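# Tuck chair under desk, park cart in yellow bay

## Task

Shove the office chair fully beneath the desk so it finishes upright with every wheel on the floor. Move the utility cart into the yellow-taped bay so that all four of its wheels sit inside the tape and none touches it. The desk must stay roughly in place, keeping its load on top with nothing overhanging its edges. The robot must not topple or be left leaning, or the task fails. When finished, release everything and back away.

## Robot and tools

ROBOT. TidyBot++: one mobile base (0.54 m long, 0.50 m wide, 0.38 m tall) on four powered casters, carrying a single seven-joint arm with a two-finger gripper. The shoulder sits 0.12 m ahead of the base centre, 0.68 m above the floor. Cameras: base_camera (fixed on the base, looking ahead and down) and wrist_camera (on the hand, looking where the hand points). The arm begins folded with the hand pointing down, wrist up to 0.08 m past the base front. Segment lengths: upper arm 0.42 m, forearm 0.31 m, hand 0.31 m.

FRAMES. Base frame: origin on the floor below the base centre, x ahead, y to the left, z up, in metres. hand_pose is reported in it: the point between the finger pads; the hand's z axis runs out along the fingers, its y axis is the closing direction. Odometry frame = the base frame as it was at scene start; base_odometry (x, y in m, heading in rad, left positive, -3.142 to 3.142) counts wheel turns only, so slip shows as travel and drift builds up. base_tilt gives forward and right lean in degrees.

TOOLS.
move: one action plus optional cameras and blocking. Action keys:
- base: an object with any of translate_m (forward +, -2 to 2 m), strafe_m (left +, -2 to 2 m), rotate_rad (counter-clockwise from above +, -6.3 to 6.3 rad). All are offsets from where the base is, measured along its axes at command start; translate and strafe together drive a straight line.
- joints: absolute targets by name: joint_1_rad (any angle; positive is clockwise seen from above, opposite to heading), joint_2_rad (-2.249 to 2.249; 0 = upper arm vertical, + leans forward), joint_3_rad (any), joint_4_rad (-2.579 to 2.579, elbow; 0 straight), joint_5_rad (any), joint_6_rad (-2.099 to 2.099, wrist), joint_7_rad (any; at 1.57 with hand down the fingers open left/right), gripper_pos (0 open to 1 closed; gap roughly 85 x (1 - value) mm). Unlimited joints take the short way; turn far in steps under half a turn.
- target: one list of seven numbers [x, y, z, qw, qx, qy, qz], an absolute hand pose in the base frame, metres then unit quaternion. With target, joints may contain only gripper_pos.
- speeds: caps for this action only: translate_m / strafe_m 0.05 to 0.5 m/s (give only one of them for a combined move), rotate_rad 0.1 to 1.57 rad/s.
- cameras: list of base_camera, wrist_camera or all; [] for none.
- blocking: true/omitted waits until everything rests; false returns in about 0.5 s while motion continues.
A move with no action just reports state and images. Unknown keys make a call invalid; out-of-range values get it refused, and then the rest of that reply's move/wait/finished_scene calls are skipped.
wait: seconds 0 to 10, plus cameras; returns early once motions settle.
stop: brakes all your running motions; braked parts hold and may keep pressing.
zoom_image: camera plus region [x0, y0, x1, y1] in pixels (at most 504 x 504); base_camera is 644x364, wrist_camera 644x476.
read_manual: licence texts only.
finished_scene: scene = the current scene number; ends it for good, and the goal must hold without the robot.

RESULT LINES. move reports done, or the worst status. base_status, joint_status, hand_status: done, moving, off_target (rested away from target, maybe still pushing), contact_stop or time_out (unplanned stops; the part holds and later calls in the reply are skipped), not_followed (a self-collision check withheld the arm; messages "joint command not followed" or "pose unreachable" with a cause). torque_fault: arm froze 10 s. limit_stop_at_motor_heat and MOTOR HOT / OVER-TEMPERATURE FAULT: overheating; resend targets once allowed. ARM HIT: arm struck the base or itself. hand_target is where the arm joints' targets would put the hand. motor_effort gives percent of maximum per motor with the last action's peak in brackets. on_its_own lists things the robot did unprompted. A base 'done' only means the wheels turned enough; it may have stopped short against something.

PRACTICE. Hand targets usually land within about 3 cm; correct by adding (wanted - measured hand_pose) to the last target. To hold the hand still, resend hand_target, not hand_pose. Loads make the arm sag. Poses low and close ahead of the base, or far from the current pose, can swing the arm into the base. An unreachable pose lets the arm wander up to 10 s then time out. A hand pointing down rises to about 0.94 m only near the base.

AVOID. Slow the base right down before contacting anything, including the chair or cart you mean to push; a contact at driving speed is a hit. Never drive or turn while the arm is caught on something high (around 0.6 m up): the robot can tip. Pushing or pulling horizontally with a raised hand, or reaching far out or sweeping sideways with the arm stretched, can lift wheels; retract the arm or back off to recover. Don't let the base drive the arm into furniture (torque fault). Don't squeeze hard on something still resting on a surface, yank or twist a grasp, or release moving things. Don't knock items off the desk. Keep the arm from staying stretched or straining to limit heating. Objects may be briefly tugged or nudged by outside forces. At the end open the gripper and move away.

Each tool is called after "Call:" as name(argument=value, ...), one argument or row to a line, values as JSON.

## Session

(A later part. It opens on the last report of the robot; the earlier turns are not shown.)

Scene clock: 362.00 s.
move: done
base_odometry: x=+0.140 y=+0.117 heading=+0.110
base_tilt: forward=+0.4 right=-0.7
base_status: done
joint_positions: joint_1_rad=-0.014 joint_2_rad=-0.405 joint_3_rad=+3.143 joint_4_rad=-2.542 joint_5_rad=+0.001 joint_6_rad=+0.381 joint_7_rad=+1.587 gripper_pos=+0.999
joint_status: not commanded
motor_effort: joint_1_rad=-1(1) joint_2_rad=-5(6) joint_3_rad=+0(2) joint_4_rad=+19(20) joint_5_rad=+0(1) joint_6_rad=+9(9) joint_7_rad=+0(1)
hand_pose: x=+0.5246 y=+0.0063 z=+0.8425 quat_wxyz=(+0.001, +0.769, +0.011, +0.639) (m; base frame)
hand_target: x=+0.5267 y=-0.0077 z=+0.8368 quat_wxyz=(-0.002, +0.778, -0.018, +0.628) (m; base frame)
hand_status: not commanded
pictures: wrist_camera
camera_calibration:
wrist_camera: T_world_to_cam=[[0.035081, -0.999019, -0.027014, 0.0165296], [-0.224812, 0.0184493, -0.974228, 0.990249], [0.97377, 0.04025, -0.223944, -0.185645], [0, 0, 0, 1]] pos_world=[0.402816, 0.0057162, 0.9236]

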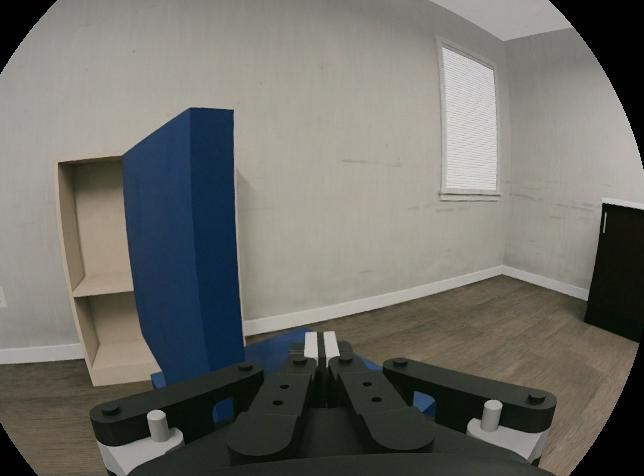

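Call:
move(
  base={"strafe_m":0.27},
  cameras=[],
)

Call:
move(
  base={"translate_m":0.36},
  speeds={"translate_m":0.2},
  cameras=["wrist_camera"],
)

Call:
move(
  base={"strafe_m":-0.33},
  speeds={"strafe_m":0.1},
)

Scene clock: 371.93 s.
move: done
base_odometry: x=+0.111 y=+0.385 heading=+0.110
base_tilt: forward=+0.4 right=-0.7
base_status: done
joint_positions: joint_1_rad=-0.014 joint_2_rad=-0.405 joint_3_rad=+3.144 joint_4_rad=-2.542 joint_5_rad=+0.001 joint_6_rad=+0.381 joint_7_rad=+1.587 gripper_pos=+0.999
joint_status: not commanded
motor_effort: joint_1_rad=+0(1) joint_2_rad=-5(6) joint_3_rad=-1(2) joint_4_rad=+19(20) joint_5_rad=+0(1) joint_6_rad=+9(9) joint_7_rad=+0(1)
hand_pose: x=+0.5246 y=+0.0060 z=+0.8425 quat_wxyz=(+0.001, +0.769, +0.011, +0.639) (m; base frame)
hand_target: x=+0.5267 y=-0.0077 z=+0.8368 quat_wxyz=(-0.002, +0.778, -0.018, +0.628) (m; base frame)
hand_status: not commanded
pictures: none
No camera images: "cameras" was empty.

Scene clock: 374.50 s.
move: done
base_odometry: x=+0.469 y=+0.425 heading=+0.110
base_tilt: forward=+0.4 right=-0.8
base_status: done
joint_positions: joint_1_rad=-0.027 joint_2_rad=-0.405 joint_3_rad=+3.130 joint_4_rad=-2.545 joint_5_rad=+0.002 joint_6_rad=+0.378 joint_7_rad=+1.587 gripper_pos=+0.999
joint_status: not commanded
motor_effort: joint_1_rad=+2(9) joint_2_rad=-3(6) joint_3_rad=+3(10) joint_4_rad=+21(25) joint_5_rad=-1(5) joint_6_rad=+9(11) joint_7_rad=+0(1)
hand_pose: x=+0.5231 y=+0.0175 z=+0.8400 quat_wxyz=(-0.005, +0.771, +0.023, +0.636) (m; base frame)
hand_target: x=+0.5267 y=-0.0077 z=+0.8368 quat_wxyz=(-0.002, +0.778, -0.018, +0.628) (m; base frame)
hand_status: not commanded
pictures: wrist_camera
camera_calibration:
wrist_camera: T_world_to_cam=[[0.060832, -0.997917, -0.021455, 0.00958601], [-0.230394, 0.0068763, -0.973073, 0.989384], [0.971194, 0.0641371, -0.229496, -0.179611], [0, 0, 0, 1]] pos_world=[0.401802, 0.0142825, 0.921729]

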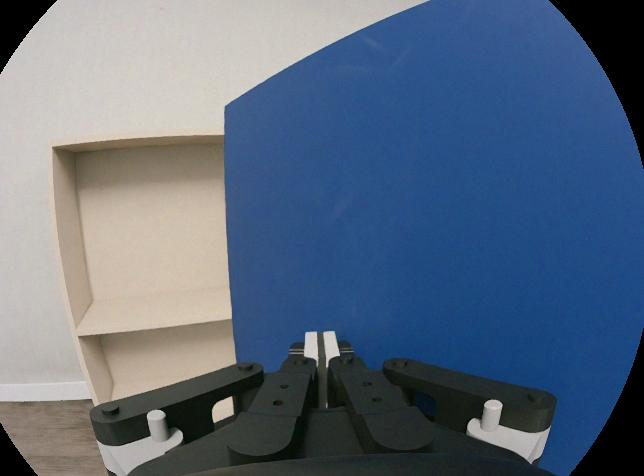

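Scene clock: 378.43 s.
move: done
base_odometry: x=+0.505 y=+0.097 heading=+0.111
base_tilt: forward=+0.4 right=-0.7
base_status: done
joint_positions: joint_1_rad=-0.020 joint_2_rad=-0.405 joint_3_rad=+3.135 joint_4_rad=-2.545 joint_5_rad=+0.002 joint_6_rad=+0.378 joint_7_rad=+1.587 gripper_pos=+0.999
joint_status: not commanded
motor_effort: joint_1_rad=+1(8) joint_2_rad=-3(5) joint_3_rad=+1(9) joint_4_rad=+22(23) joint_5_rad=-1(4) joint_6_rad=+10(11) joint_7_rad=+0(1)
hand_pose: x=+0.5232 y=+0.0126 z=+0.8398 quat_wxyz=(-0.002, +0.771, +0.018, +0.636) (m; base frame)
hand_target: x=+0.5267 y=-0.0077 z=+0.8368 quat_wxyz=(-0.002, +0.778, -0.018, +0.628) (m; base frame)
hand_status: not commanded
pictures: base_camera, wrist_camera
camera_calibration:
wrist_camera: T_world_to_cam=[[0.0494306, -0.998503, -0.0234189, 0.0122832], [-0.230655, 0.0114015, -0.972969, 0.989321], [0.971779, 0.0534961, -0.229746, -0.179425], [0, 0, 0, 1]] pos_world=[0.401946, 0.0105836, 0.921644]

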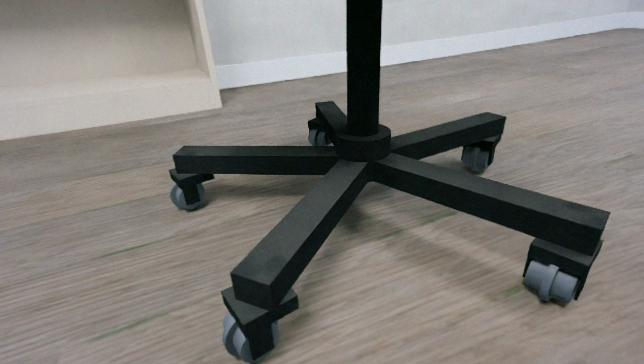

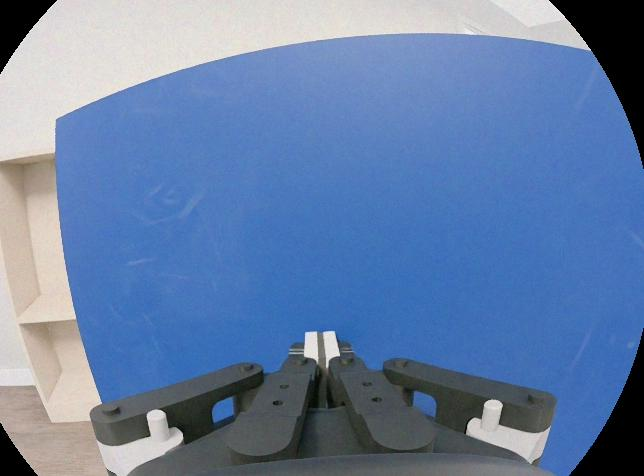

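Call:
move(
  base={"translate_m":-0.05,"strafe_m":-0.04},
  cameras=[],
)

Call:
move(
  base={"strafe_m":-0.1},
  cameras=["wrist_camera"],
)

Call:
move(
  base={"translate_m":0.2},
  speeds={"translate_m":0.1},
)

Scene clock: 384.83 s.
move: done
base_odometry: x=+0.460 y=+0.051 heading=+0.111
base_tilt: forward=+0.4 right=-0.7
base_status: done
joint_positions: joint_1_rad=-0.015 joint_2_rad=-0.401 joint_3_rad=+3.141 joint_4_rad=-2.536 joint_5_rad=+0.002 joint_6_rad=+0.378 joint_7_rad=+1.587 gripper_pos=+0.999
joint_status: not commanded
motor_effort: joint_1_rad=+0(1) joint_2_rad=-5(8) joint_3_rad=-1(2) joint_4_rad=+20(22) joint_5_rad=+0(1) joint_6_rad=+9(10) joint_7_rad=+0(0)
hand_pose: x=+0.5263 y=+0.0081 z=+0.8436 quat_wxyz=(+0.000, +0.770, +0.013, +0.638) (m; base frame)
hand_target: x=+0.5267 y=-0.0077 z=+0.8368 quat_wxyz=(-0.002, +0.778, -0.018, +0.628) (m; base frame)
hand_status: not commanded
pictures: none
No camera images: "cameras" was empty.

Scene clock: 386.10 s.
move: done
base_odometry: x=+0.471 y=-0.048 heading=+0.111
base_tilt: forward=+0.4 right=-0.7
base_status: done
joint_positions: joint_1_rad=-0.011 joint_2_rad=-0.401 joint_3_rad=+3.146 joint_4_rad=-2.536 joint_5_rad=+0.002 joint_6_rad=+0.378 joint_7_rad=+1.587 gripper_pos=+0.999
joint_status: not commanded
motor_effort: joint_1_rad=+0(2) joint_2_rad=-5(7) joint_3_rad=-1(2) joint_4_rad=+19(22) joint_5_rad=+0(2) joint_6_rad=+9(10) joint_7_rad=+0(1)
hand_pose: x=+0.5262 y=+0.0038 z=+0.8432 quat_wxyz=(+0.003, +0.770, +0.009, +0.638) (m; base frame)
hand_target: x=+0.5267 y=-0.0077 z=+0.8368 quat_wxyz=(-0.002, +0.778, -0.018, +0.628) (m; base frame)
hand_status: not commanded
pictures: wrist_camera
camera_calibration:
wrist_camera: T_world_to_cam=[[0.0294902, -0.99918, -0.0277323, 0.0175542], [-0.226, 0.0203608, -0.973915, 0.991696], [0.973681, 0.0349884, -0.225214, -0.185833], [0, 0, 0, 1]] pos_world=[0.404548, 0.0038501, 0.924462]

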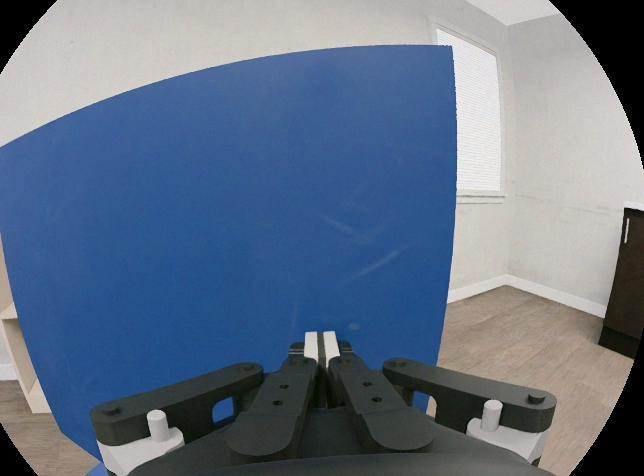

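Scene clock: 388.70 s.
move: done
base_odometry: x=+0.670 y=-0.026 heading=+0.111
base_tilt: forward=+0.4 right=-0.7
base_status: done
joint_positions: joint_1_rad=+0.016 joint_2_rad=-0.406 joint_3_rad=+3.177 joint_4_rad=-2.546 joint_5_rad=+0.002 joint_6_rad=+0.373 joint_7_rad=+1.587 gripper_pos=+0.999
joint_status: not commanded
motor_effort: joint_1_rad=-1(9) joint_2_rad=-5(6) joint_3_rad=-1(9) joint_4_rad=+20(27) joint_5_rad=+1(5) joint_6_rad=+9(12) joint_7_rad=+0(1)
hand_pose: x=+0.5228 y=-0.0200 z=+0.8383 quat_wxyz=(+0.015, +0.773, -0.016, +0.634) (m; base frame)
hand_target: x=+0.5267 y=-0.0077 z=+0.8368 quat_wxyz=(-0.002, +0.778, -0.018, +0.628) (m; base frame)
hand_status: not commanded
pictures: base_camera, wrist_camera
camera_calibration:
wrist_camera: T_world_to_cam=[[-0.0249485, -0.998887, -0.0400362, 0.0325059], [-0.233457, 0.0447629, -0.971336, 0.988848], [0.972047, -0.0148867, -0.234314, -0.175333], [0, 0, 0, 1]] pos_world=[0.402096, -0.0144041, 0.920722]

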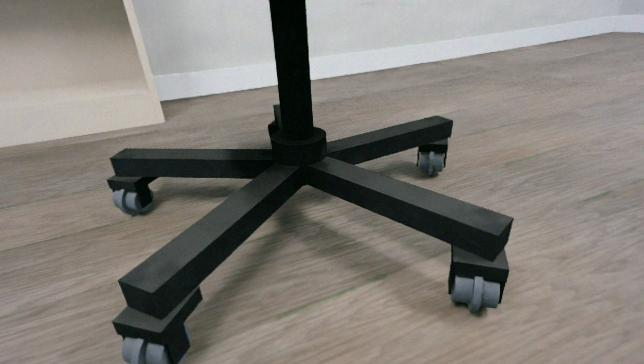

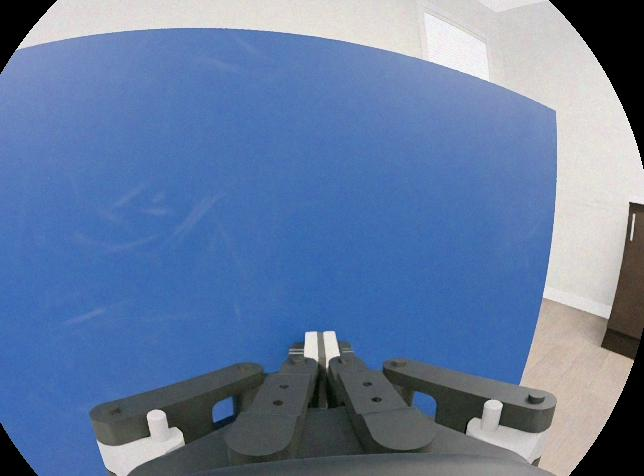

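Call:
move(
  base={"translate_m":-0.15},
  cameras=[],
)

Call:
move(
  base={"strafe_m":-0.72,"translate_m":0.1},
  cameras=[],
)

Call:
move(
  base={"rotate_rad":0.8},
)

Scene clock: 395.70 s.
move: done
base_odometry: x=+0.521 y=-0.043 heading=+0.111
base_tilt: forward=+0.4 right=-0.7
base_status: done
joint_positions: joint_1_rad=+0.015 joint_2_rad=-0.403 joint_3_rad=+3.177 joint_4_rad=-2.542 joint_5_rad=+0.002 joint_6_rad=+0.373 joint_7_rad=+1.587 gripper_pos=+0.999
joint_status: not commanded
motor_effort: joint_1_rad=-1(1) joint_2_rad=-5(7) joint_3_rad=-1(1) joint_4_rad=+19(20) joint_5_rad=+0(1) joint_6_rad=+9(9) joint_7_rad=+0(1)
hand_pose: x=+0.5242 y=-0.0198 z=+0.8395 quat_wxyz=(+0.015, +0.772, -0.016, +0.635) (m; base frame)
hand_target: x=+0.5267 y=-0.0077 z=+0.8368 quat_wxyz=(-0.002, +0.778, -0.018, +0.628) (m; base frame)
hand_status: not commanded
pictures: none
No camera images: "cameras" was empty.

Scene clock: 398.47 s.
move: done
base_odometry: x=+0.699 y=-0.748 heading=+0.110
base_tilt: forward=+0.4 right=-0.7
base_status: done
joint_positions: joint_1_rad=+0.014 joint_2_rad=-0.403 joint_3_rad=+3.176 joint_4_rad=-2.542 joint_5_rad=+0.002 joint_6_rad=+0.373 joint_7_rad=+1.587 gripper_pos=+0.999
joint_status: not commanded
motor_effort: joint_1_rad=+0(1) joint_2_rad=-6(6) joint_3_rad=-1(2) joint_4_rad=+20(20) joint_5_rad=+1(1) joint_6_rad=+9(9) joint_7_rad=+0(0)
hand_pose: x=+0.5243 y=-0.0194 z=+0.8395 quat_wxyz=(+0.015, +0.772, -0.015, +0.635) (m; base frame)
hand_target: x=+0.5267 y=-0.0077 z=+0.8368 quat_wxyz=(-0.002, +0.778, -0.018, +0.628) (m; base frame)
hand_status: not commanded
pictures: none
No camera images: "cameras" was empty.

Scene clock: 400.20 s.
move: done
base_odometry: x=+0.699 y=-0.748 heading=+0.910
base_tilt: forward=+0.4 right=-0.7
base_status: done
joint_positions: joint_1_rad=+0.010 joint_2_rad=-0.403 joint_3_rad=+3.175 joint_4_rad=-2.542 joint_5_rad=+0.002 joint_6_rad=+0.373 joint_7_rad=+1.587 gripper_pos=+0.999
joint_status: not commanded
motor_effort: joint_1_rad=+0(2) joint_2_rad=-5(7) joint_3_rad=-1(2) joint_4_rad=+19(20) joint_5_rad=+0(1) joint_6_rad=+9(9) joint_7_rad=+0(1)
hand_pose: x=+0.5243 y=-0.0170 z=+0.8395 quat_wxyz=(+0.013, +0.773, -0.013, +0.635) (m; base frame)
hand_target: x=+0.5267 y=-0.0077 z=+0.8368 quat_wxyz=(-0.002, +0.778, -0.018, +0.628) (m; base frame)
hand_status: not commanded
pictures: base_camera, wrist_camera
camera_calibration:
wrist_camera: T_world_to_cam=[[-0.0176891, -0.999083, -0.0389907, 0.0309093], [-0.232587, 0.0420388, -0.971667, 0.990002], [0.972415, -0.0081192, -0.233117, -0.177578], [0, 0, 0, 1]] pos_world=[0.403488, -0.0121793, 0.92176]

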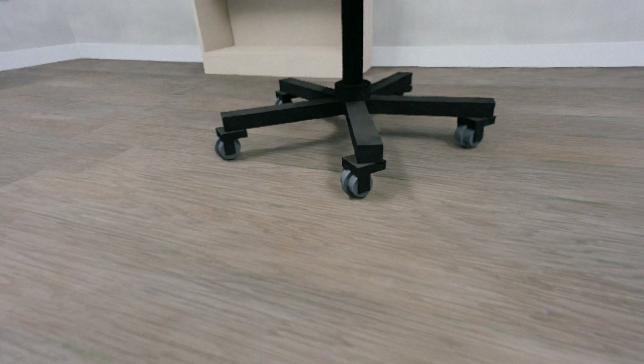

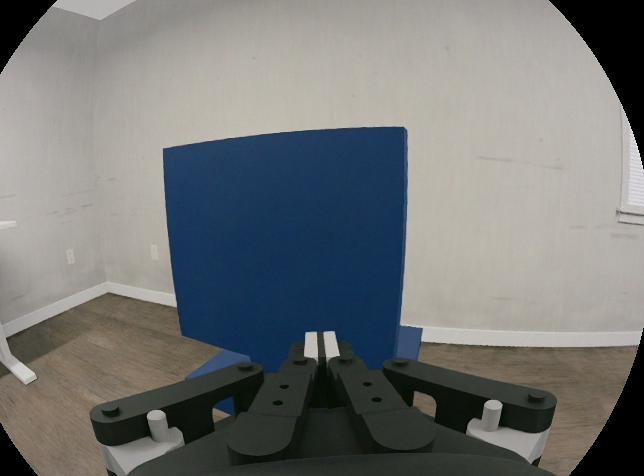

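Call:
move(
  base={"strafe_m":-0.12,"translate_m":0.2},
  cameras=[],
)

Call:
move(
  base={"translate_m":0.38},
  speeds={"translate_m":0.1},
)

Scene clock: 405.37 s.
move: done
base_odometry: x=+0.917 y=-0.663 heading=+0.910
base_tilt: forward=+0.4 right=-0.8
base_status: done
joint_positions: joint_1_rad=+0.010 joint_2_rad=-0.400 joint_3_rad=+3.175 joint_4_rad=-2.540 joint_5_rad=+0.002 joint_6_rad=+0.373 joint_7_rad=+1.587 gripper_pos=+0.999
joint_status: not commanded
motor_effort: joint_1_rad=-1(1) joint_2_rad=-5(8) joint_3_rad=+0(2) joint_4_rad=+19(20) joint_5_rad=+0(1) joint_6_rad=+9(9) joint_7_rad=+0(1)
hand_pose: x=+0.5252 y=-0.0170 z=+0.8390 quat_wxyz=(+0.013, +0.773, -0.013, +0.634) (m; base frame)
hand_target: x=+0.5267 y=-0.0077 z=+0.8368 quat_wxyz=(-0.002, +0.778, -0.018, +0.628) (m; base frame)
hand_status: not commanded
pictures: none
No camera images: "cameras" was empty.

Scene clock: 409.73 s.
move: done
base_odometry: x=+1.150 y=-0.363 heading=+0.910
base_tilt: forward=+0.4 right=-0.7
base_status: done
joint_positions: joint_1_rad=+0.012 joint_2_rad=-0.402 joint_3_rad=+3.172 joint_4_rad=-2.544 joint_5_rad=+0.002 joint_6_rad=+0.369 joint_7_rad=+1.587 gripper_pos=+0.999
joint_status: not commanded
motor_effort: joint_1_rad=-1(8) joint_2_rad=-4(7) joint_3_rad=-1(7) joint_4_rad=+20(27) joint_5_rad=+0(4) joint_6_rad=+9(12) joint_7_rad=+0(1)
hand_pose: x=+0.5239 y=-0.0162 z=+0.8367 quat_wxyz=(+0.013, +0.775, -0.012, +0.632) (m; base frame)
hand_target: x=+0.5267 y=-0.0077 z=+0.8368 quat_wxyz=(-0.002, +0.778, -0.018, +0.628) (m; base frame)
hand_status: not commanded
pictures: base_camera, wrist_camera
camera_calibration:
wrist_camera: T_world_to_cam=[[-0.016394, -0.999144, -0.037993, 0.030112], [-0.239552, 0.0408164, -0.970025, 0.989418], [0.970745, -0.00680133, -0.240016, -0.171128], [0, 0, 0, 1]] pos_world=[0.403632, -0.0114622, 0.919831]

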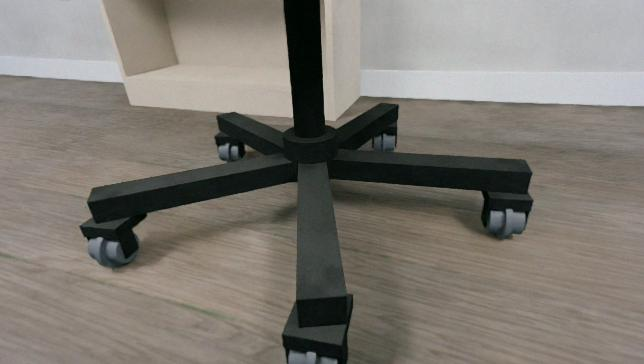

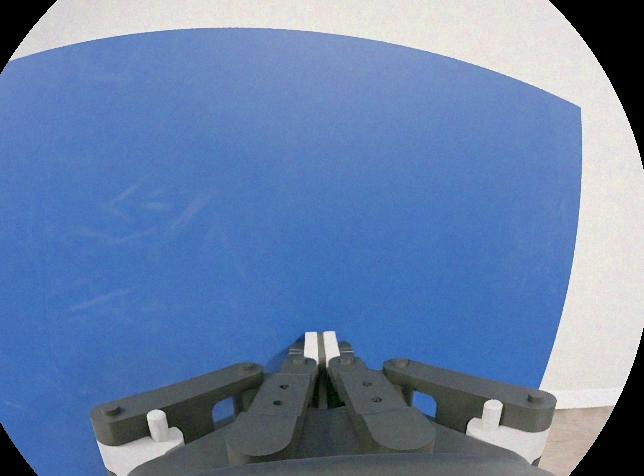

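Call:
move(
  base={"translate_m":-0.2},
  cameras=[],
)

Call:
move(
  base={"strafe_m":-0.97,"translate_m":0.4},
  cameras=[],
)

Call:
move(
  base={"rotate_rad":1.0},
)

Scene clock: 415.33 s.
move: done
base_odometry: x=+1.028 y=-0.521 heading=+0.910
base_tilt: forward=+0.4 right=-0.7
base_status: done
joint_positions: joint_1_rad=+0.012 joint_2_rad=-0.401 joint_3_rad=+3.172 joint_4_rad=-2.538 joint_5_rad=+0.002 joint_6_rad=+0.369 joint_7_rad=+1.587 gripper_pos=+0.999
joint_status: not commanded
motor_effort: joint_1_rad=-1(1) joint_2_rad=-5(8) joint_3_rad=-1(1) joint_4_rad=+19(21) joint_5_rad=+0(1) joint_6_rad=+9(9) joint_7_rad=+0(1)
hand_pose: x=+0.5254 y=-0.0162 z=+0.8396 quat_wxyz=(+0.013, +0.773, -0.012, +0.634) (m; base frame)
hand_target: x=+0.5267 y=-0.0077 z=+0.8368 quat_wxyz=(-0.002, +0.778, -0.018, +0.628) (m; base frame)
hand_status: not commanded
pictures: none
No camera images: "cameras" was empty.

Scene clock: 418.73 s.
move: done
base_odometry: x=+2.039 y=-0.801 heading=+0.910
base_tilt: forward=+0.4 right=-0.7
base_status: done
joint_positions: joint_1_rad=+0.011 joint_2_rad=-0.401 joint_3_rad=+3.172 joint_4_rad=-2.538 joint_5_rad=+0.002 joint_6_rad=+0.369 joint_7_rad=+1.587 gripper_pos=+0.999
joint_status: not commanded
motor_effort: joint_1_rad=-1(1) joint_2_rad=-5(6) joint_3_rad=+0(2) joint_4_rad=+19(20) joint_5_rad=+0(1) joint_6_rad=+9(9) joint_7_rad=+0(1)
hand_pose: x=+0.5254 y=-0.0161 z=+0.8396 quat_wxyz=(+0.013, +0.773, -0.012, +0.634) (m; base frame)
hand_target: x=+0.5267 y=-0.0077 z=+0.8368 quat_wxyz=(-0.002, +0.778, -0.018, +0.628) (m; base frame)
hand_status: not commanded
pictures: none
No camera images: "cameras" was empty.

Scene clock: 420.63 s.
move: done
base_odometry: x=+2.039 y=-0.801 heading=+1.910
base_tilt: forward=+0.4 right=-0.7
base_status: done
joint_positions: joint_1_rad=+0.009 joint_2_rad=-0.401 joint_3_rad=+3.171 joint_4_rad=-2.538 joint_5_rad=+0.002 joint_6_rad=+0.369 joint_7_rad=+1.587 gripper_pos=+0.999
joint_status: not commanded
motor_effort: joint_1_rad=+0(2) joint_2_rad=-5(7) joint_3_rad=-1(2) joint_4_rad=+20(20) joint_5_rad=-1(1) joint_6_rad=+9(9) joint_7_rad=+0(0)
hand_pose: x=+0.5255 y=-0.0150 z=+0.8396 quat_wxyz=(+0.012, +0.773, -0.011, +0.634) (m; base frame)
hand_target: x=+0.5267 y=-0.0077 z=+0.8368 quat_wxyz=(-0.002, +0.778, -0.018, +0.628) (m; base frame)
hand_status: not commanded
pictures: base_camera, wrist_camera
camera_calibration:
wrist_camera: T_world_to_cam=[[-0.0132091, -0.999203, -0.0376597, 0.0294788], [-0.235059, 0.0397105, -0.97117, 0.991125], [0.971891, -0.00397608, -0.235396, -0.176371], [0, 0, 0, 1]] pos_world=[0.404776, -0.010604, 0.922143]

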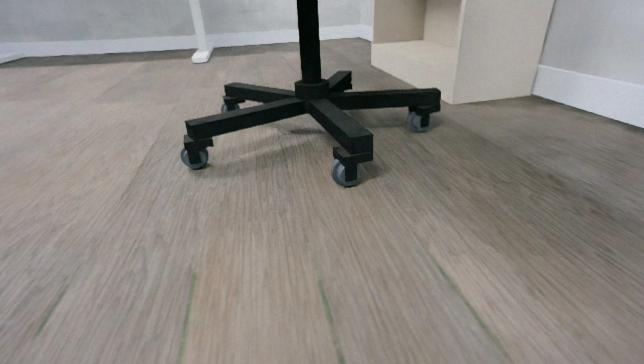

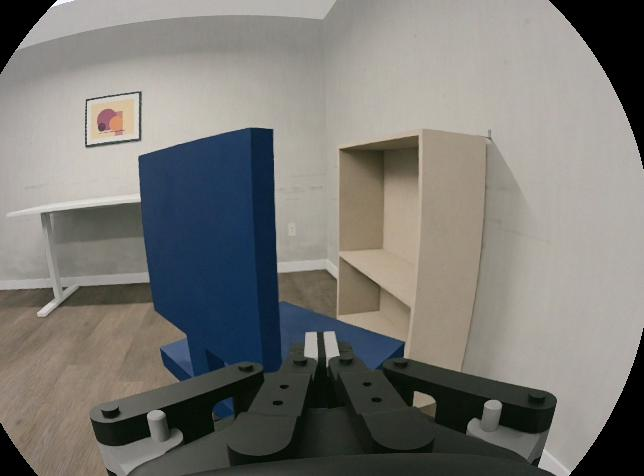

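Call:
move(
  base={"strafe_m":0.26},
  cameras=[],
)

Call:
move(
  base={"translate_m":0.42},
  speeds={"translate_m":0.15},
  cameras=["wrist_camera"],
)

Call:
move(
  base={"strafe_m":-0.25},
  speeds={"strafe_m":0.1},
)

Scene clock: 429.57 s.
move: done
base_odometry: x=+1.794 y=-0.887 heading=+1.910
base_tilt: forward=+0.4 right=-0.7
base_status: done
joint_positions: joint_1_rad=+0.009 joint_2_rad=-0.401 joint_3_rad=+3.170 joint_4_rad=-2.538 joint_5_rad=+0.002 joint_6_rad=+0.369 joint_7_rad=+1.587 gripper_pos=+0.999
joint_status: not commanded
motor_effort: joint_1_rad=+0(1) joint_2_rad=-5(6) joint_3_rad=+0(3) joint_4_rad=+19(20) joint_5_rad=+0(1) joint_6_rad=+9(9) joint_7_rad=+0(1)
hand_pose: x=+0.5255 y=-0.0146 z=+0.8396 quat_wxyz=(+0.012, +0.773, -0.010, +0.634) (m; base frame)
hand_target: x=+0.5267 y=-0.0077 z=+0.8368 quat_wxyz=(-0.002, +0.778, -0.018, +0.628) (m; base frame)
hand_status: not commanded
pictures: none
No camera images: "cameras" was empty.

Scene clock: 433.00 s.
move: done
base_odometry: x=+1.654 y=-0.491 heading=+1.911
base_tilt: forward=+0.4 right=-0.7
base_status: done
joint_positions: joint_1_rad=+0.009 joint_2_rad=-0.400 joint_3_rad=+3.170 joint_4_rad=-2.538 joint_5_rad=+0.002 joint_6_rad=+0.369 joint_7_rad=+1.587 gripper_pos=+0.999
joint_status: not commanded
motor_effort: joint_1_rad=+0(1) joint_2_rad=-5(8) joint_3_rad=-1(1) joint_4_rad=+19(20) joint_5_rad=+0(1) joint_6_rad=+9(9) joint_7_rad=+0(1)
hand_pose: x=+0.5256 y=-0.0146 z=+0.8393 quat_wxyz=(+0.012, +0.774, -0.010, +0.634) (m; base frame)
hand_target: x=+0.5267 y=-0.0077 z=+0.8368 quat_wxyz=(-0.002, +0.778, -0.018, +0.628) (m; base frame)
hand_status: not commanded
pictures: wrist_camera
camera_calibration:
wrist_camera: T_world_to_cam=[[-0.0123368, -0.999228, -0.0373016, 0.0291305], [-0.235725, 0.0391593, -0.971031, 0.99111], [0.971741, -0.00318648, -0.236026, -0.175925], [0, 0, 0, 1]] pos_world=[0.404943, -0.0102638, 0.921962]

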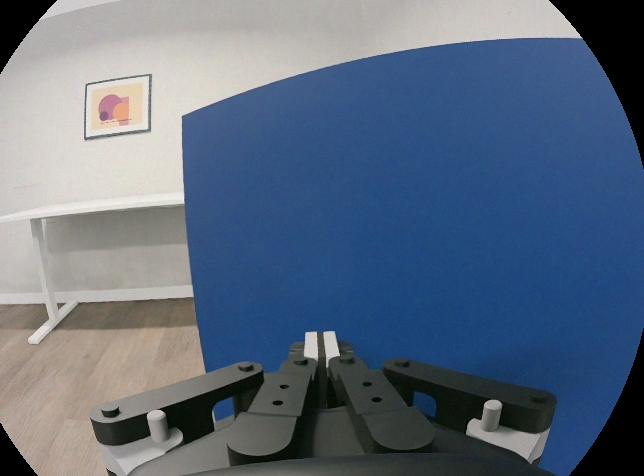

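Scene clock: 436.07 s.
move: done
base_odometry: x=+1.889 y=-0.408 heading=+1.911
base_tilt: forward=+0.4 right=-0.7
base_status: done
joint_positions: joint_1_rad=-0.021 joint_2_rad=-0.400 joint_3_rad=+3.138 joint_4_rad=-2.539 joint_5_rad=+0.002 joint_6_rad=+0.369 joint_7_rad=+1.587 gripper_pos=+0.999
joint_status: not commanded
motor_effort: joint_1_rad=+1(8) joint_2_rad=-3(6) joint_3_rad=+1(9) joint_4_rad=+22(23) joint_5_rad=-1(5) joint_6_rad=+10(10) joint_7_rad=+0(1)
hand_pose: x=+0.5250 y=+0.0116 z=+0.8385 quat_wxyz=(-0.002, +0.774, +0.017, +0.633) (m; base frame)
hand_target: x=+0.5267 y=-0.0077 z=+0.8368 quat_wxyz=(-0.002, +0.778, -0.018, +0.628) (m; base frame)
hand_status: not commanded
pictures: base_camera, wrist_camera
camera_calibration:
wrist_camera: T_world_to_cam=[[0.0472391, -0.998574, -0.0248495, 0.013557], [-0.238404, 0.0128872, -0.97108, 0.990902], [0.970016, 0.0517972, -0.237456, -0.173972], [0, 0, 0, 1]] pos_world=[0.404351, 0.00977908, 0.921272]

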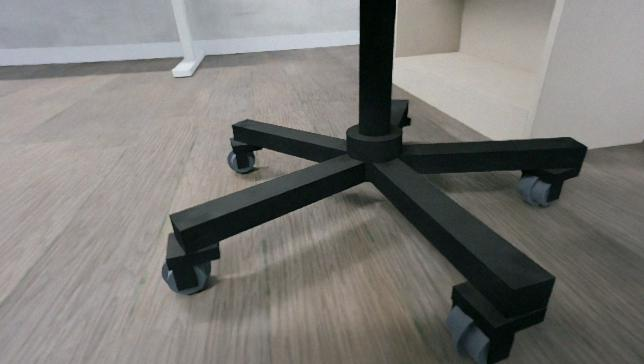

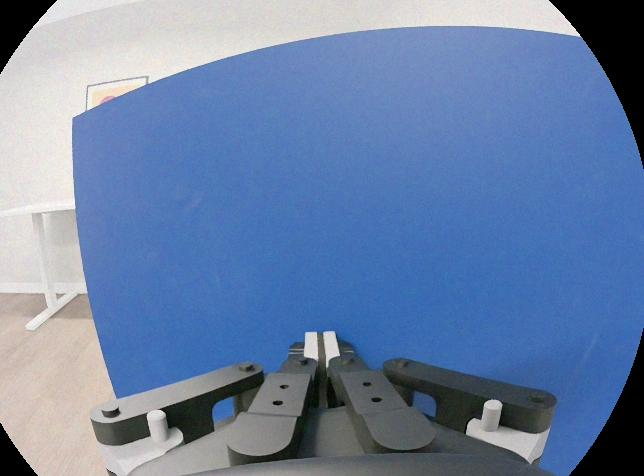

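Call:
move(
  base={"translate_m":-0.25},
)

Call:
move(
  base={"rotate_rad":-0.9},
)

Scene clock: 458.17 s.
move: done
base_odometry: x=+1.973 y=-0.643 heading=+1.911
base_tilt: forward=+0.4 right=-0.8
base_status: done
joint_positions: joint_1_rad=-0.015 joint_2_rad=-0.399 joint_3_rad=+3.141 joint_4_rad=-2.535 joint_5_rad=+0.002 joint_6_rad=+0.369 joint_7_rad=+1.587 gripper_pos=+0.999
joint_status: not commanded
motor_effort: joint_1_rad=+0(1) joint_2_rad=-6(8) joint_3_rad=-1(1) joint_4_rad=+19(21) joint_5_rad=+0(1) joint_6_rad=+9(9) joint_7_rad=+0(1)
hand_pose: x=+0.5263 y=+0.0080 z=+0.8406 quat_wxyz=(+0.000, +0.773, +0.013, +0.635) (m; base frame)
hand_target: x=+0.5267 y=-0.0077 z=+0.8368 quat_wxyz=(-0.002, +0.778, -0.018, +0.628) (m; base frame)
hand_status: not commanded
pictures: base_camera, wrist_camera
camera_calibration:
wrist_camera: T_world_to_cam=[[0.0388541, -0.998911, -0.0258373, 0.0152067], [-0.235047, 0.0159949, -0.971852, 0.992197], [0.971207, 0.0438334, -0.234169, -0.17793], [0, 0, 0, 1]] pos_world=[0.405428, 0.00711927, 0.922996]

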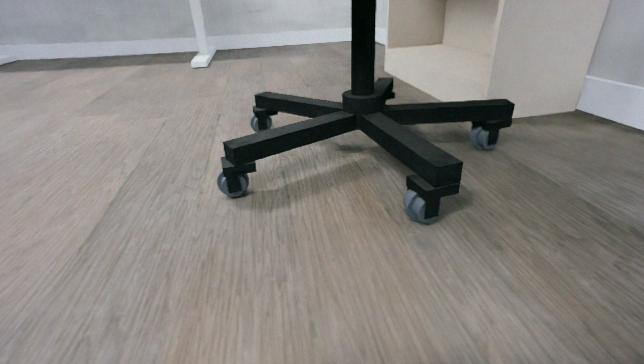

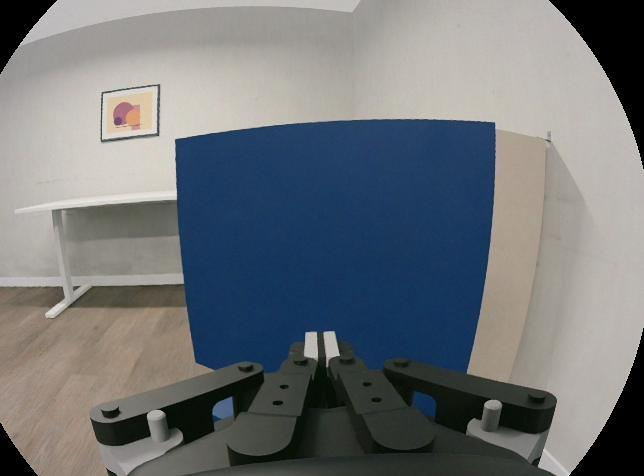

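Scene clock: 459.97 s.
move: done
base_odometry: x=+1.973 y=-0.643 heading=+1.012
base_tilt: forward=+0.4 right=-0.8
base_status: done
joint_positions: joint_1_rad=-0.011 joint_2_rad=-0.399 joint_3_rad=+3.144 joint_4_rad=-2.535 joint_5_rad=+0.002 joint_6_rad=+0.369 joint_7_rad=+1.587 gripper_pos=+0.999
joint_status: not commanded
motor_effort: joint_1_rad=-1(1) joint_2_rad=-6(6) joint_3_rad=-1(2) joint_4_rad=+19(20) joint_5_rad=+0(1) joint_6_rad=+9(9) joint_7_rad=+0(1)
hand_pose: x=+0.5264 y=+0.0046 z=+0.8407 quat_wxyz=(+0.002, +0.773, +0.010, +0.635) (m; base frame)
hand_target: x=+0.5267 y=-0.0077 z=+0.8368 quat_wxyz=(-0.002, +0.778, -0.018, +0.628) (m; base frame)
hand_status: not commanded
pictures: base_camera, wrist_camera
camera_calibration:
wrist_camera: T_world_to_cam=[[0.0309954, -0.999149, -0.0271951, 0.0170672], [-0.234926, 0.0191636, -0.971824, 0.992188], [0.971519, 0.0365109, -0.234132, -0.178025], [0, 0, 0, 1]] pos_world=[0.405516, 0.00453874, 0.923015]

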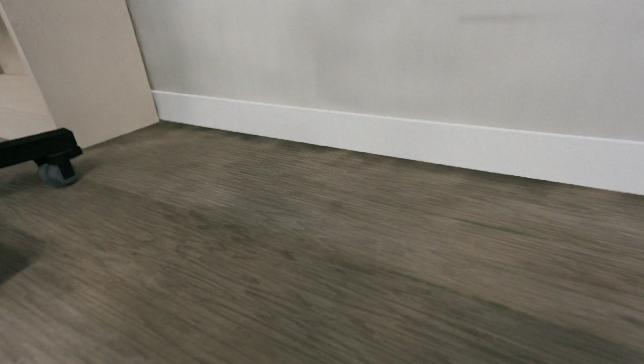

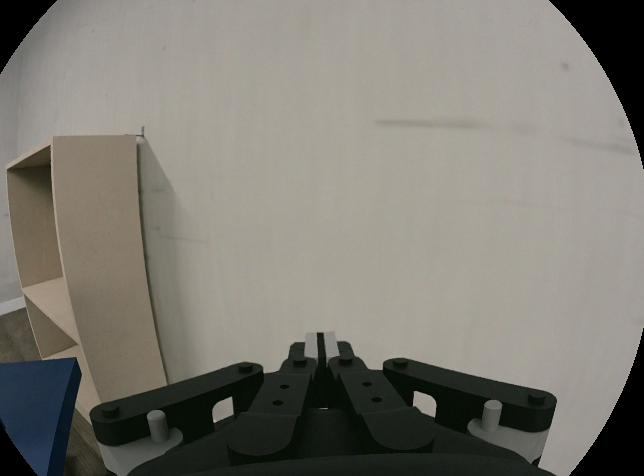

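Call:
move(
  base={"rotate_rad":-0.92},
  cameras=[],
)

Call:
move(
  base={"translate_m":-1.2},
  joints={"gripper_pos":0},
  cameras=[],
)

Call:
move(
  base={"strafe_m":0.82},
)

Scene clock: 485.17 s.
move: done
base_odometry: x=+1.973 y=-0.643 heading=+0.092
base_tilt: forward=+0.4 right=-0.7
base_status: done
joint_positions: joint_1_rad=-0.009 joint_2_rad=-0.399 joint_3_rad=+3.146 joint_4_rad=-2.535 joint_5_rad=+0.002 joint_6_rad=+0.369 joint_7_rad=+1.587 gripper_pos=+0.999
joint_status: not commanded
motor_effort: joint_1_rad=-1(2) joint_2_rad=-6(6) joint_3_rad=+0(2) joint_4_rad=+20(20) joint_5_rad=+0(1) joint_6_rad=+9(9) joint_7_rad=+0(1)
hand_pose: x=+0.5264 y=+0.0030 z=+0.8407 quat_wxyz=(+0.003, +0.773, +0.008, +0.635) (m; base frame)
hand_target: x=+0.5267 y=-0.0077 z=+0.8368 quat_wxyz=(-0.002, +0.778, -0.018, +0.628) (m; base frame)
hand_status: not commanded
pictures: none
No camera images: "cameras" was empty.

Scene clock: 488.93 s.
move: done
base_odometry: x=+0.778 y=-0.754 heading=+0.091
base_tilt: forward=+0.4 right=-0.7
base_status: done
joint_positions: joint_1_rad=-0.009 joint_2_rad=-0.398 joint_3_rad=+3.146 joint_4_rad=-2.535 joint_5_rad=+0.002 joint_6_rad=+0.369 joint_7_rad=+1.587 gripper_pos=+0.000
joint_status: all done
motor_effort: joint_1_rad=-1(1) joint_2_rad=-5(9) joint_3_rad=-1(1) joint_4_rad=+19(20) joint_5_rad=+0(1) joint_6_rad=+9(9) joint_7_rad=+0(1)
hand_pose: x=+0.5265 y=+0.0030 z=+0.8405 quat_wxyz=(+0.003, +0.773, +0.008, +0.634) (m; base frame)
hand_target: x=+0.5267 y=-0.0077 z=+0.8368 quat_wxyz=(-0.002, +0.778, -0.018, +0.628) (m; base frame)
hand_status: not commanded
pictures: none
No camera images: "cameras" was empty.

Scene clock: 491.93 s.
move: done
base_odometry: x=+0.703 y=+0.063 heading=+0.092
base_tilt: forward=+0.4 right=-0.8
base_status: done
joint_positions: joint_1_rad=-0.009 joint_2_rad=-0.398 joint_3_rad=+3.146 joint_4_rad=-2.535 joint_5_rad=+0.002 joint_6_rad=+0.369 joint_7_rad=+1.587 gripper_pos=+0.000
joint_status: not commanded
motor_effort: joint_1_rad=-1(2) joint_2_rad=-5(6) joint_3_rad=-1(2) joint_4_rad=+20(20) joint_5_rad=+0(1) joint_6_rad=+9(9) joint_7_rad=+0(1)
hand_pose: x=+0.5265 y=+0.0029 z=+0.8405 quat_wxyz=(+0.003, +0.773, +0.008, +0.634) (m; base frame)
hand_target: x=+0.5267 y=-0.0077 z=+0.8368 quat_wxyz=(-0.002, +0.778, -0.018, +0.628) (m; base frame)
hand_status: not commanded
pictures: base_camera, wrist_camera
camera_calibration:
wrist_camera: T_world_to_cam=[[0.0271151, -0.999241, -0.0279803, 0.0180642], [-0.235341, 0.0208227, -0.97169, 0.992159], [0.971535, 0.0329324, -0.234598, -0.177728], [0, 0, 0, 1]] pos_world=[0.405675, 0.00324406, 0.922882]

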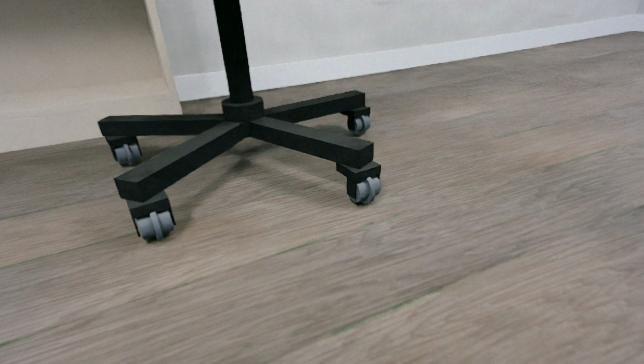

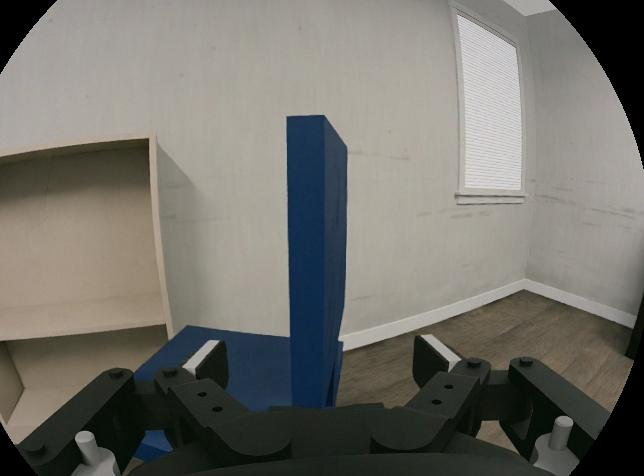

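Call:
move(
  base={"rotate_rad":-0.17,"strafe_m":0.17},
  cameras=[],
)

Call:
move(
  target=[0.62, 0.0, 0.83, 0.0, 0.773, 0.0, 0.635],
)

Scene clock: 500.73 s.
move: done
base_odometry: x=+0.687 y=+0.232 heading=-0.079
base_tilt: forward=+0.4 right=-0.8
base_status: done
joint_positions: joint_1_rad=-0.007 joint_2_rad=-0.398 joint_3_rad=+3.149 joint_4_rad=-2.535 joint_5_rad=+0.002 joint_6_rad=+0.369 joint_7_rad=+1.587 gripper_pos=+0.000
joint_status: not commanded
motor_effort: joint_1_rad=+0(2) joint_2_rad=-5(7) joint_3_rad=-1(2) joint_4_rad=+19(20) joint_5_rad=+0(1) joint_6_rad=+9(9) joint_7_rad=+0(1)
hand_pose: x=+0.5266 y=+0.0015 z=+0.8405 quat_wxyz=(+0.004, +0.773, +0.007, +0.634) (m; base frame)
hand_target: x=+0.5267 y=-0.0077 z=+0.8368 quat_wxyz=(-0.002, +0.778, -0.018, +0.628) (m; base frame)
hand_status: not commanded
pictures: none
No camera images: "cameras" was empty.

Scene clock: 502.13 s.
move: off_target
base_odometry: x=+0.687 y=+0.232 heading=-0.079
base_tilt: forward=+0.4 right=-0.8
base_status: not commanded
joint_positions: joint_1_rad=-0.007 joint_2_rad=-0.103 joint_3_rad=+3.149 joint_4_rad=-2.412 joint_5_rad=+0.002 joint_6_rad=+0.508 joint_7_rad=+1.587 gripper_pos=+0.000
joint_status: not commanded
motor_effort: joint_1_rad=-1(1) joint_2_rad=-14(16) joint_3_rad=-1(1) joint_4_rad=+17(20) joint_5_rad=+0(1) joint_6_rad=+9(9) joint_7_rad=+0(1)
hand_pose: x=+0.6115 y=+0.0017 z=+0.8180 quat_wxyz=(+0.005, +0.783, +0.007, +0.621) (m; base frame)
hand_target: x=+0.6200 y=+0.0000 z=+0.8300 quat_wxyz=(+0.000, +0.773, +0.000, +0.635) (m; base frame)
hand_status: off_target (0.015 m and 2.2 deg from the pose sent, 0.094 m and 0.9 deg at the start)
pictures: base_camera, wrist_camera
camera_calibration:
wrist_camera: T_world_to_cam=[[0.0227501, -0.999357, -0.0277173, 0.0163944], [-0.267555, 0.020627, -0.963322, 1.00324], [0.963274, 0.0293316, -0.266914, -0.234005], [0, 0, 0, 1]] pos_world=[0.49346, 0.00255368, 0.904439]

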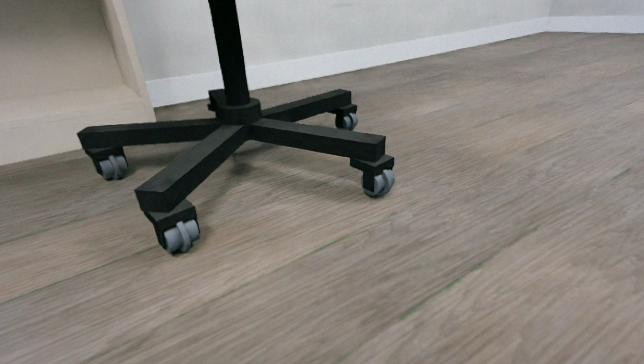

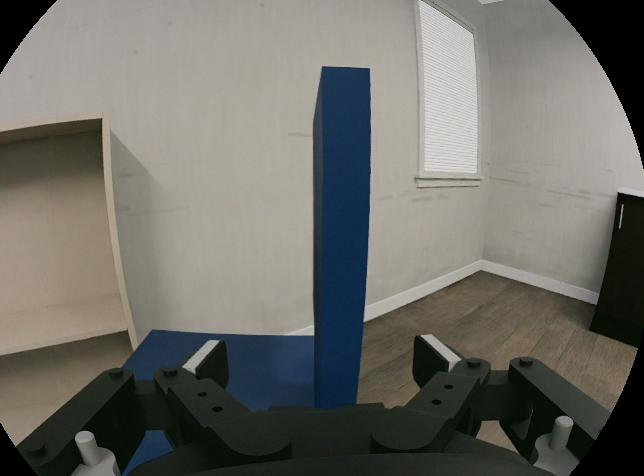

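Call:
move(
  base={"strafe_m":-0.033},
  cameras=[],
)

Call:
move(
  base={"translate_m":0.28},
  speeds={"translate_m":0.1},
)

Scene clock: 506.13 s.
move: done
base_odometry: x=+0.685 y=+0.199 heading=-0.079
base_tilt: forward=+0.4 right=-0.7
base_status: done
joint_positions: joint_1_rad=-0.007 joint_2_rad=-0.103 joint_3_rad=+3.149 joint_4_rad=-2.411 joint_5_rad=+0.002 joint_6_rad=+0.511 joint_7_rad=+1.587 gripper_pos=+0.000
joint_status: not commanded
motor_effort: joint_1_rad=+0(2) joint_2_rad=-15(15) joint_3_rad=-1(2) joint_4_rad=+18(18) joint_5_rad=+0(1) joint_6_rad=+9(9) joint_7_rad=+0(0)
hand_pose: x=+0.6118 y=+0.0015 z=+0.8191 quat_wxyz=(+0.005, +0.782, +0.007, +0.623) (m; base frame)
hand_target: x=+0.6200 y=+0.0000 z=+0.8300 quat_wxyz=(+0.000, +0.773, +0.000, +0.635) (m; base frame)
hand_status: not commanded
pictures: none
No camera images: "cameras" was empty.

Scene clock: 509.57 s.
move: done
base_odometry: x=+0.964 y=+0.177 heading=-0.079
base_tilt: forward=+0.4 right=-0.7
base_status: done
joint_positions: joint_1_rad=+0.022 joint_2_rad=-0.094 joint_3_rad=+3.170 joint_4_rad=-2.407 joint_5_rad=+0.002 joint_6_rad=+0.512 joint_7_rad=+1.587 gripper_pos=+0.000
joint_status: not commanded
motor_effort: joint_1_rad=-6(10) joint_2_rad=-15(17) joint_3_rad=-6(10) joint_4_rad=+19(23) joint_5_rad=+2(4) joint_6_rad=+9(10) joint_7_rad=+0(1)
hand_pose: x=+0.6140 y=-0.0234 z=+0.8171 quat_wxyz=(+0.020, +0.784, -0.013, +0.621) (m; base frame)
hand_target: x=+0.6200 y=+0.0000 z=+0.8300 quat_wxyz=(+0.000, +0.773, +0.000, +0.635) (m; base frame)
hand_status: not commanded
pictures: base_camera, wrist_camera
camera_calibration:
wrist_camera: T_world_to_cam=[[-0.027436, -0.999183, -0.0296746, 0.0236258], [-0.266931, 0.0359309, -0.963046, 1.00328], [0.963325, -0.0185011, -0.267699, -0.236452], [0, 0, 0, 1]] pos_world=[0.496235, -0.0168169, 0.903608]

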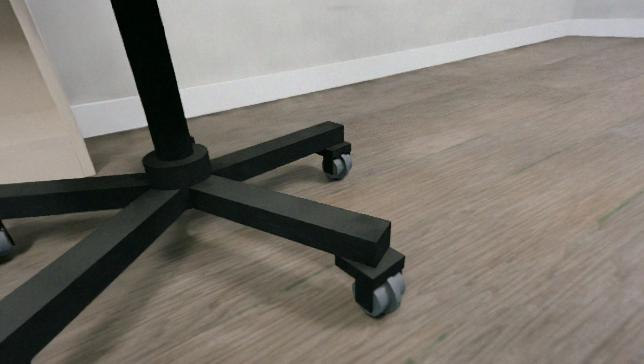

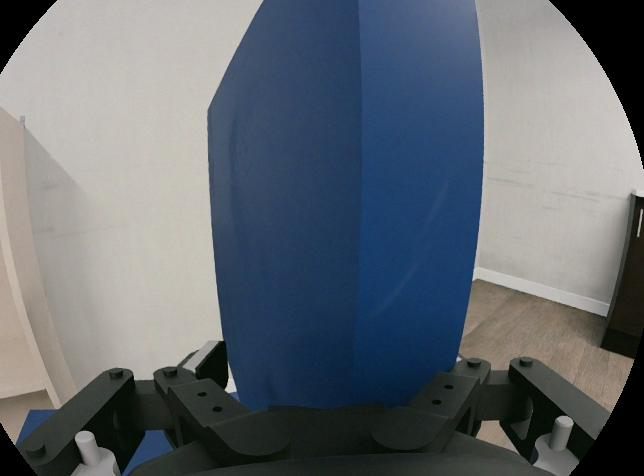

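Call:
move(
  base={"translate_m":-0.13},
  cameras=[],
)

Call:
move(
  base={"rotate_rad":0.4,"strafe_m":-0.32},
)

Scene clock: 519.63 s.
move: done
base_odometry: x=+0.835 y=+0.188 heading=-0.079
base_tilt: forward=+0.4 right=-0.7
base_status: done
joint_positions: joint_1_rad=+0.007 joint_2_rad=-0.090 joint_3_rad=+3.169 joint_4_rad=-2.399 joint_5_rad=+0.002 joint_6_rad=+0.514 joint_7_rad=+1.587 gripper_pos=+0.000
joint_status: not commanded
motor_effort: joint_1_rad=-1(6) joint_2_rad=-15(18) joint_3_rad=-1(6) joint_4_rad=+17(19) joint_5_rad=+0(3) joint_6_rad=+9(9) joint_7_rad=+0(0)
hand_pose: x=+0.6172 y=-0.0159 z=+0.8197 quat_wxyz=(+0.015, +0.782, -0.007, +0.623) (m; base frame)
hand_target: x=+0.6200 y=+0.0000 z=+0.8300 quat_wxyz=(+0.000, +0.773, +0.000, +0.635) (m; base frame)
hand_status: not commanded
pictures: none
No camera images: "cameras" was empty.

Scene clock: 521.60 s.
move: done
base_odometry: x=+0.810 y=-0.131 heading=+0.321
base_tilt: forward=+0.4 right=-0.7
base_status: done
joint_positions: joint_1_rad=-0.002 joint_2_rad=-0.090 joint_3_rad=+3.162 joint_4_rad=-2.399 joint_5_rad=+0.002 joint_6_rad=+0.514 joint_7_rad=+1.587 gripper_pos=+0.000
joint_status: not commanded
motor_effort: joint_1_rad=+0(2) joint_2_rad=-15(17) joint_3_rad=-1(2) joint_4_rad=+18(18) joint_5_rad=+0(1) joint_6_rad=+9(9) joint_7_rad=+0(1)
hand_pose: x=+0.6173 y=-0.0082 z=+0.8199 quat_wxyz=(+0.010, +0.782, -0.001, +0.623) (m; base frame)
hand_target: x=+0.6200 y=+0.0000 z=+0.8300 quat_wxyz=(+0.000, +0.773, +0.000, +0.635) (m; base frame)
hand_status: not commanded
pictures: base_camera, wrist_camera
camera_calibration:
wrist_camera: T_world_to_cam=[[0.0032953, -0.999581, -0.0287661, 0.0192594], [-0.262094, 0.0268973, -0.964668, 1.00456], [0.965037, 0.0107183, -0.261895, -0.244185], [0, 0, 0, 1]] pos_world=[0.498874, -0.00515148, 0.905673]

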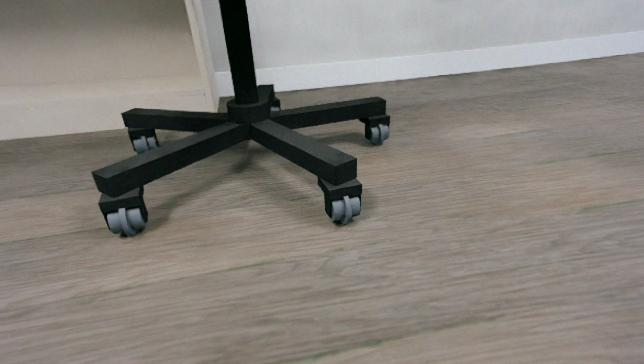

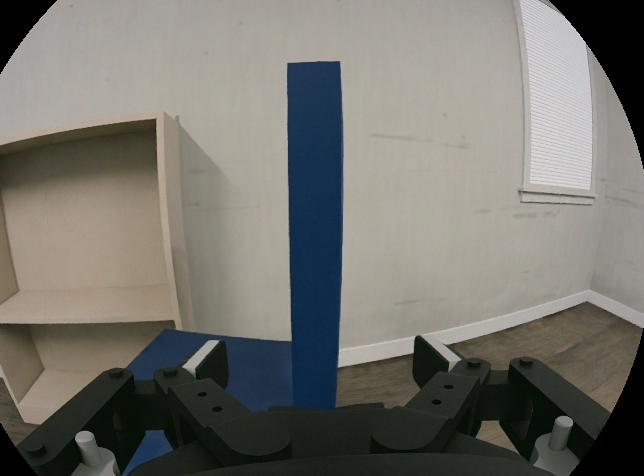

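Call:
move(
  base={"translate_m":0.285},
  speeds={"translate_m":0.1},
)

Scene clock: 527.83 s.
move: done
base_odometry: x=+1.080 y=-0.042 heading=+0.321
base_tilt: forward=+0.4 right=-0.7
base_status: done
joint_positions: joint_1_rad=+0.019 joint_2_rad=-0.093 joint_3_rad=+3.176 joint_4_rad=-2.406 joint_5_rad=+0.002 joint_6_rad=+0.515 joint_7_rad=+1.587 gripper_pos=+0.000
joint_status: not commanded
motor_effort: joint_1_rad=-3(12) joint_2_rad=-15(16) joint_3_rad=-3(11) joint_4_rad=+19(24) joint_5_rad=+1(5) joint_6_rad=+9(10) joint_7_rad=+0(1)
hand_pose: x=+0.6147 y=-0.0253 z=+0.8183 quat_wxyz=(+0.021, +0.783, -0.015, +0.622) (m; base frame)
hand_target: x=+0.6200 y=+0.0000 z=+0.8300 quat_wxyz=(+0.000, +0.773, +0.000, +0.635) (m; base frame)
hand_status: not commanded
pictures: base_camera, wrist_camera
camera_calibration:
wrist_camera: T_world_to_cam=[[-0.0309784, -0.999063, -0.0302323, 0.0244206], [-0.263453, 0.0373388, -0.963949, 1.00329], [0.964175, -0.0218968, -0.264363, -0.240208], [0, 0, 0, 1]] pos_world=[0.49668, -0.0183237, 0.904358]

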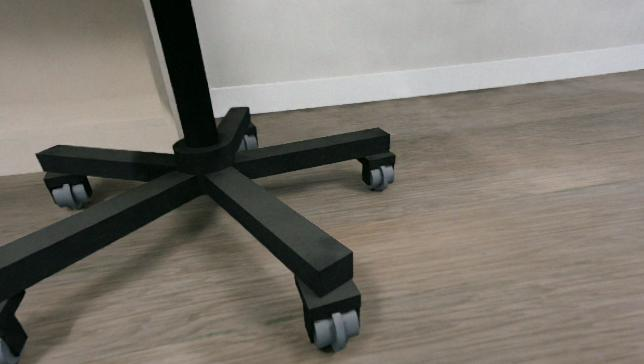

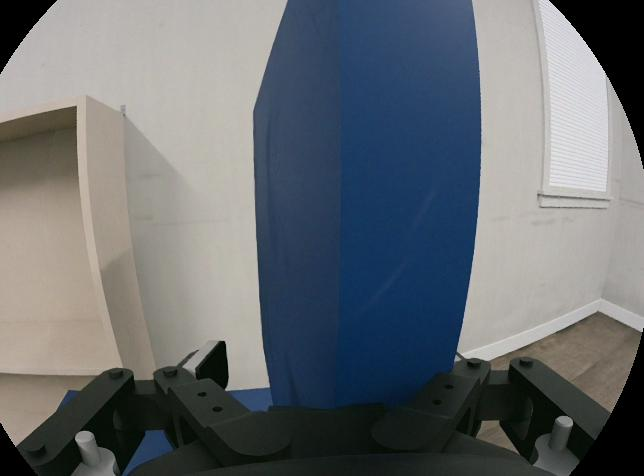

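Call:
move(
  base={"translate_m":-0.13},
)

Scene clock: 533.67 s.
move: done
base_odometry: x=+0.957 y=-0.083 heading=+0.321
base_tilt: forward=+0.4 right=-0.7
base_status: done
joint_positions: joint_1_rad=+0.010 joint_2_rad=-0.091 joint_3_rad=+3.174 joint_4_rad=-2.401 joint_5_rad=+0.002 joint_6_rad=+0.515 joint_7_rad=+1.587 gripper_pos=+0.000
joint_status: not commanded
motor_effort: joint_1_rad=+0(3) joint_2_rad=-15(17) joint_3_rad=-1(3) joint_4_rad=+18(19) joint_5_rad=+0(1) joint_6_rad=+9(9) joint_7_rad=+0(0)
hand_pose: x=+0.6167 y=-0.0195 z=+0.8203 quat_wxyz=(+0.017, +0.781, -0.010, +0.624) (m; base frame)
hand_target: x=+0.6200 y=+0.0000 z=+0.8300 quat_wxyz=(+0.000, +0.773, +0.000, +0.635) (m; base frame)
hand_status: not commanded
pictures: base_camera, wrist_camera
camera_calibration:
wrist_camera: T_world_to_cam=[[-0.0190834, -0.999372, -0.0298714, 0.0227124], [-0.26013, 0.0338107, -0.964981, 1.00431], [0.965385, -0.0106447, -0.260612, -0.244998], [0, 0, 0, 1]] pos_world=[0.498202, -0.0138662, 0.90597]

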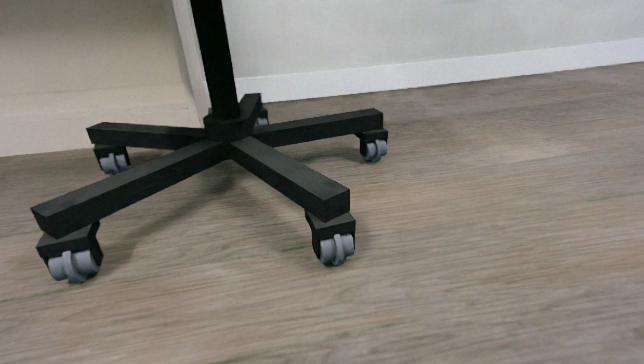

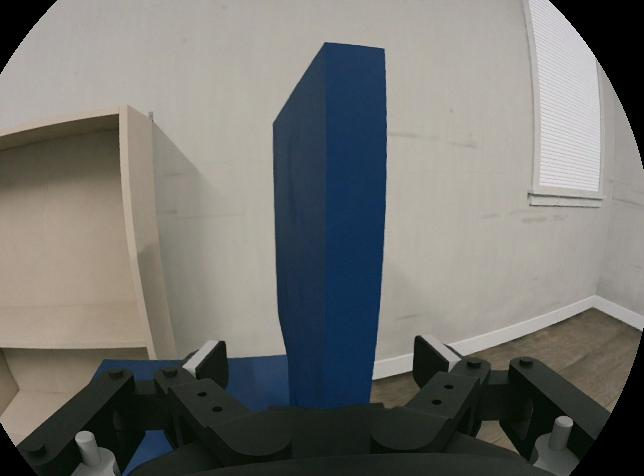

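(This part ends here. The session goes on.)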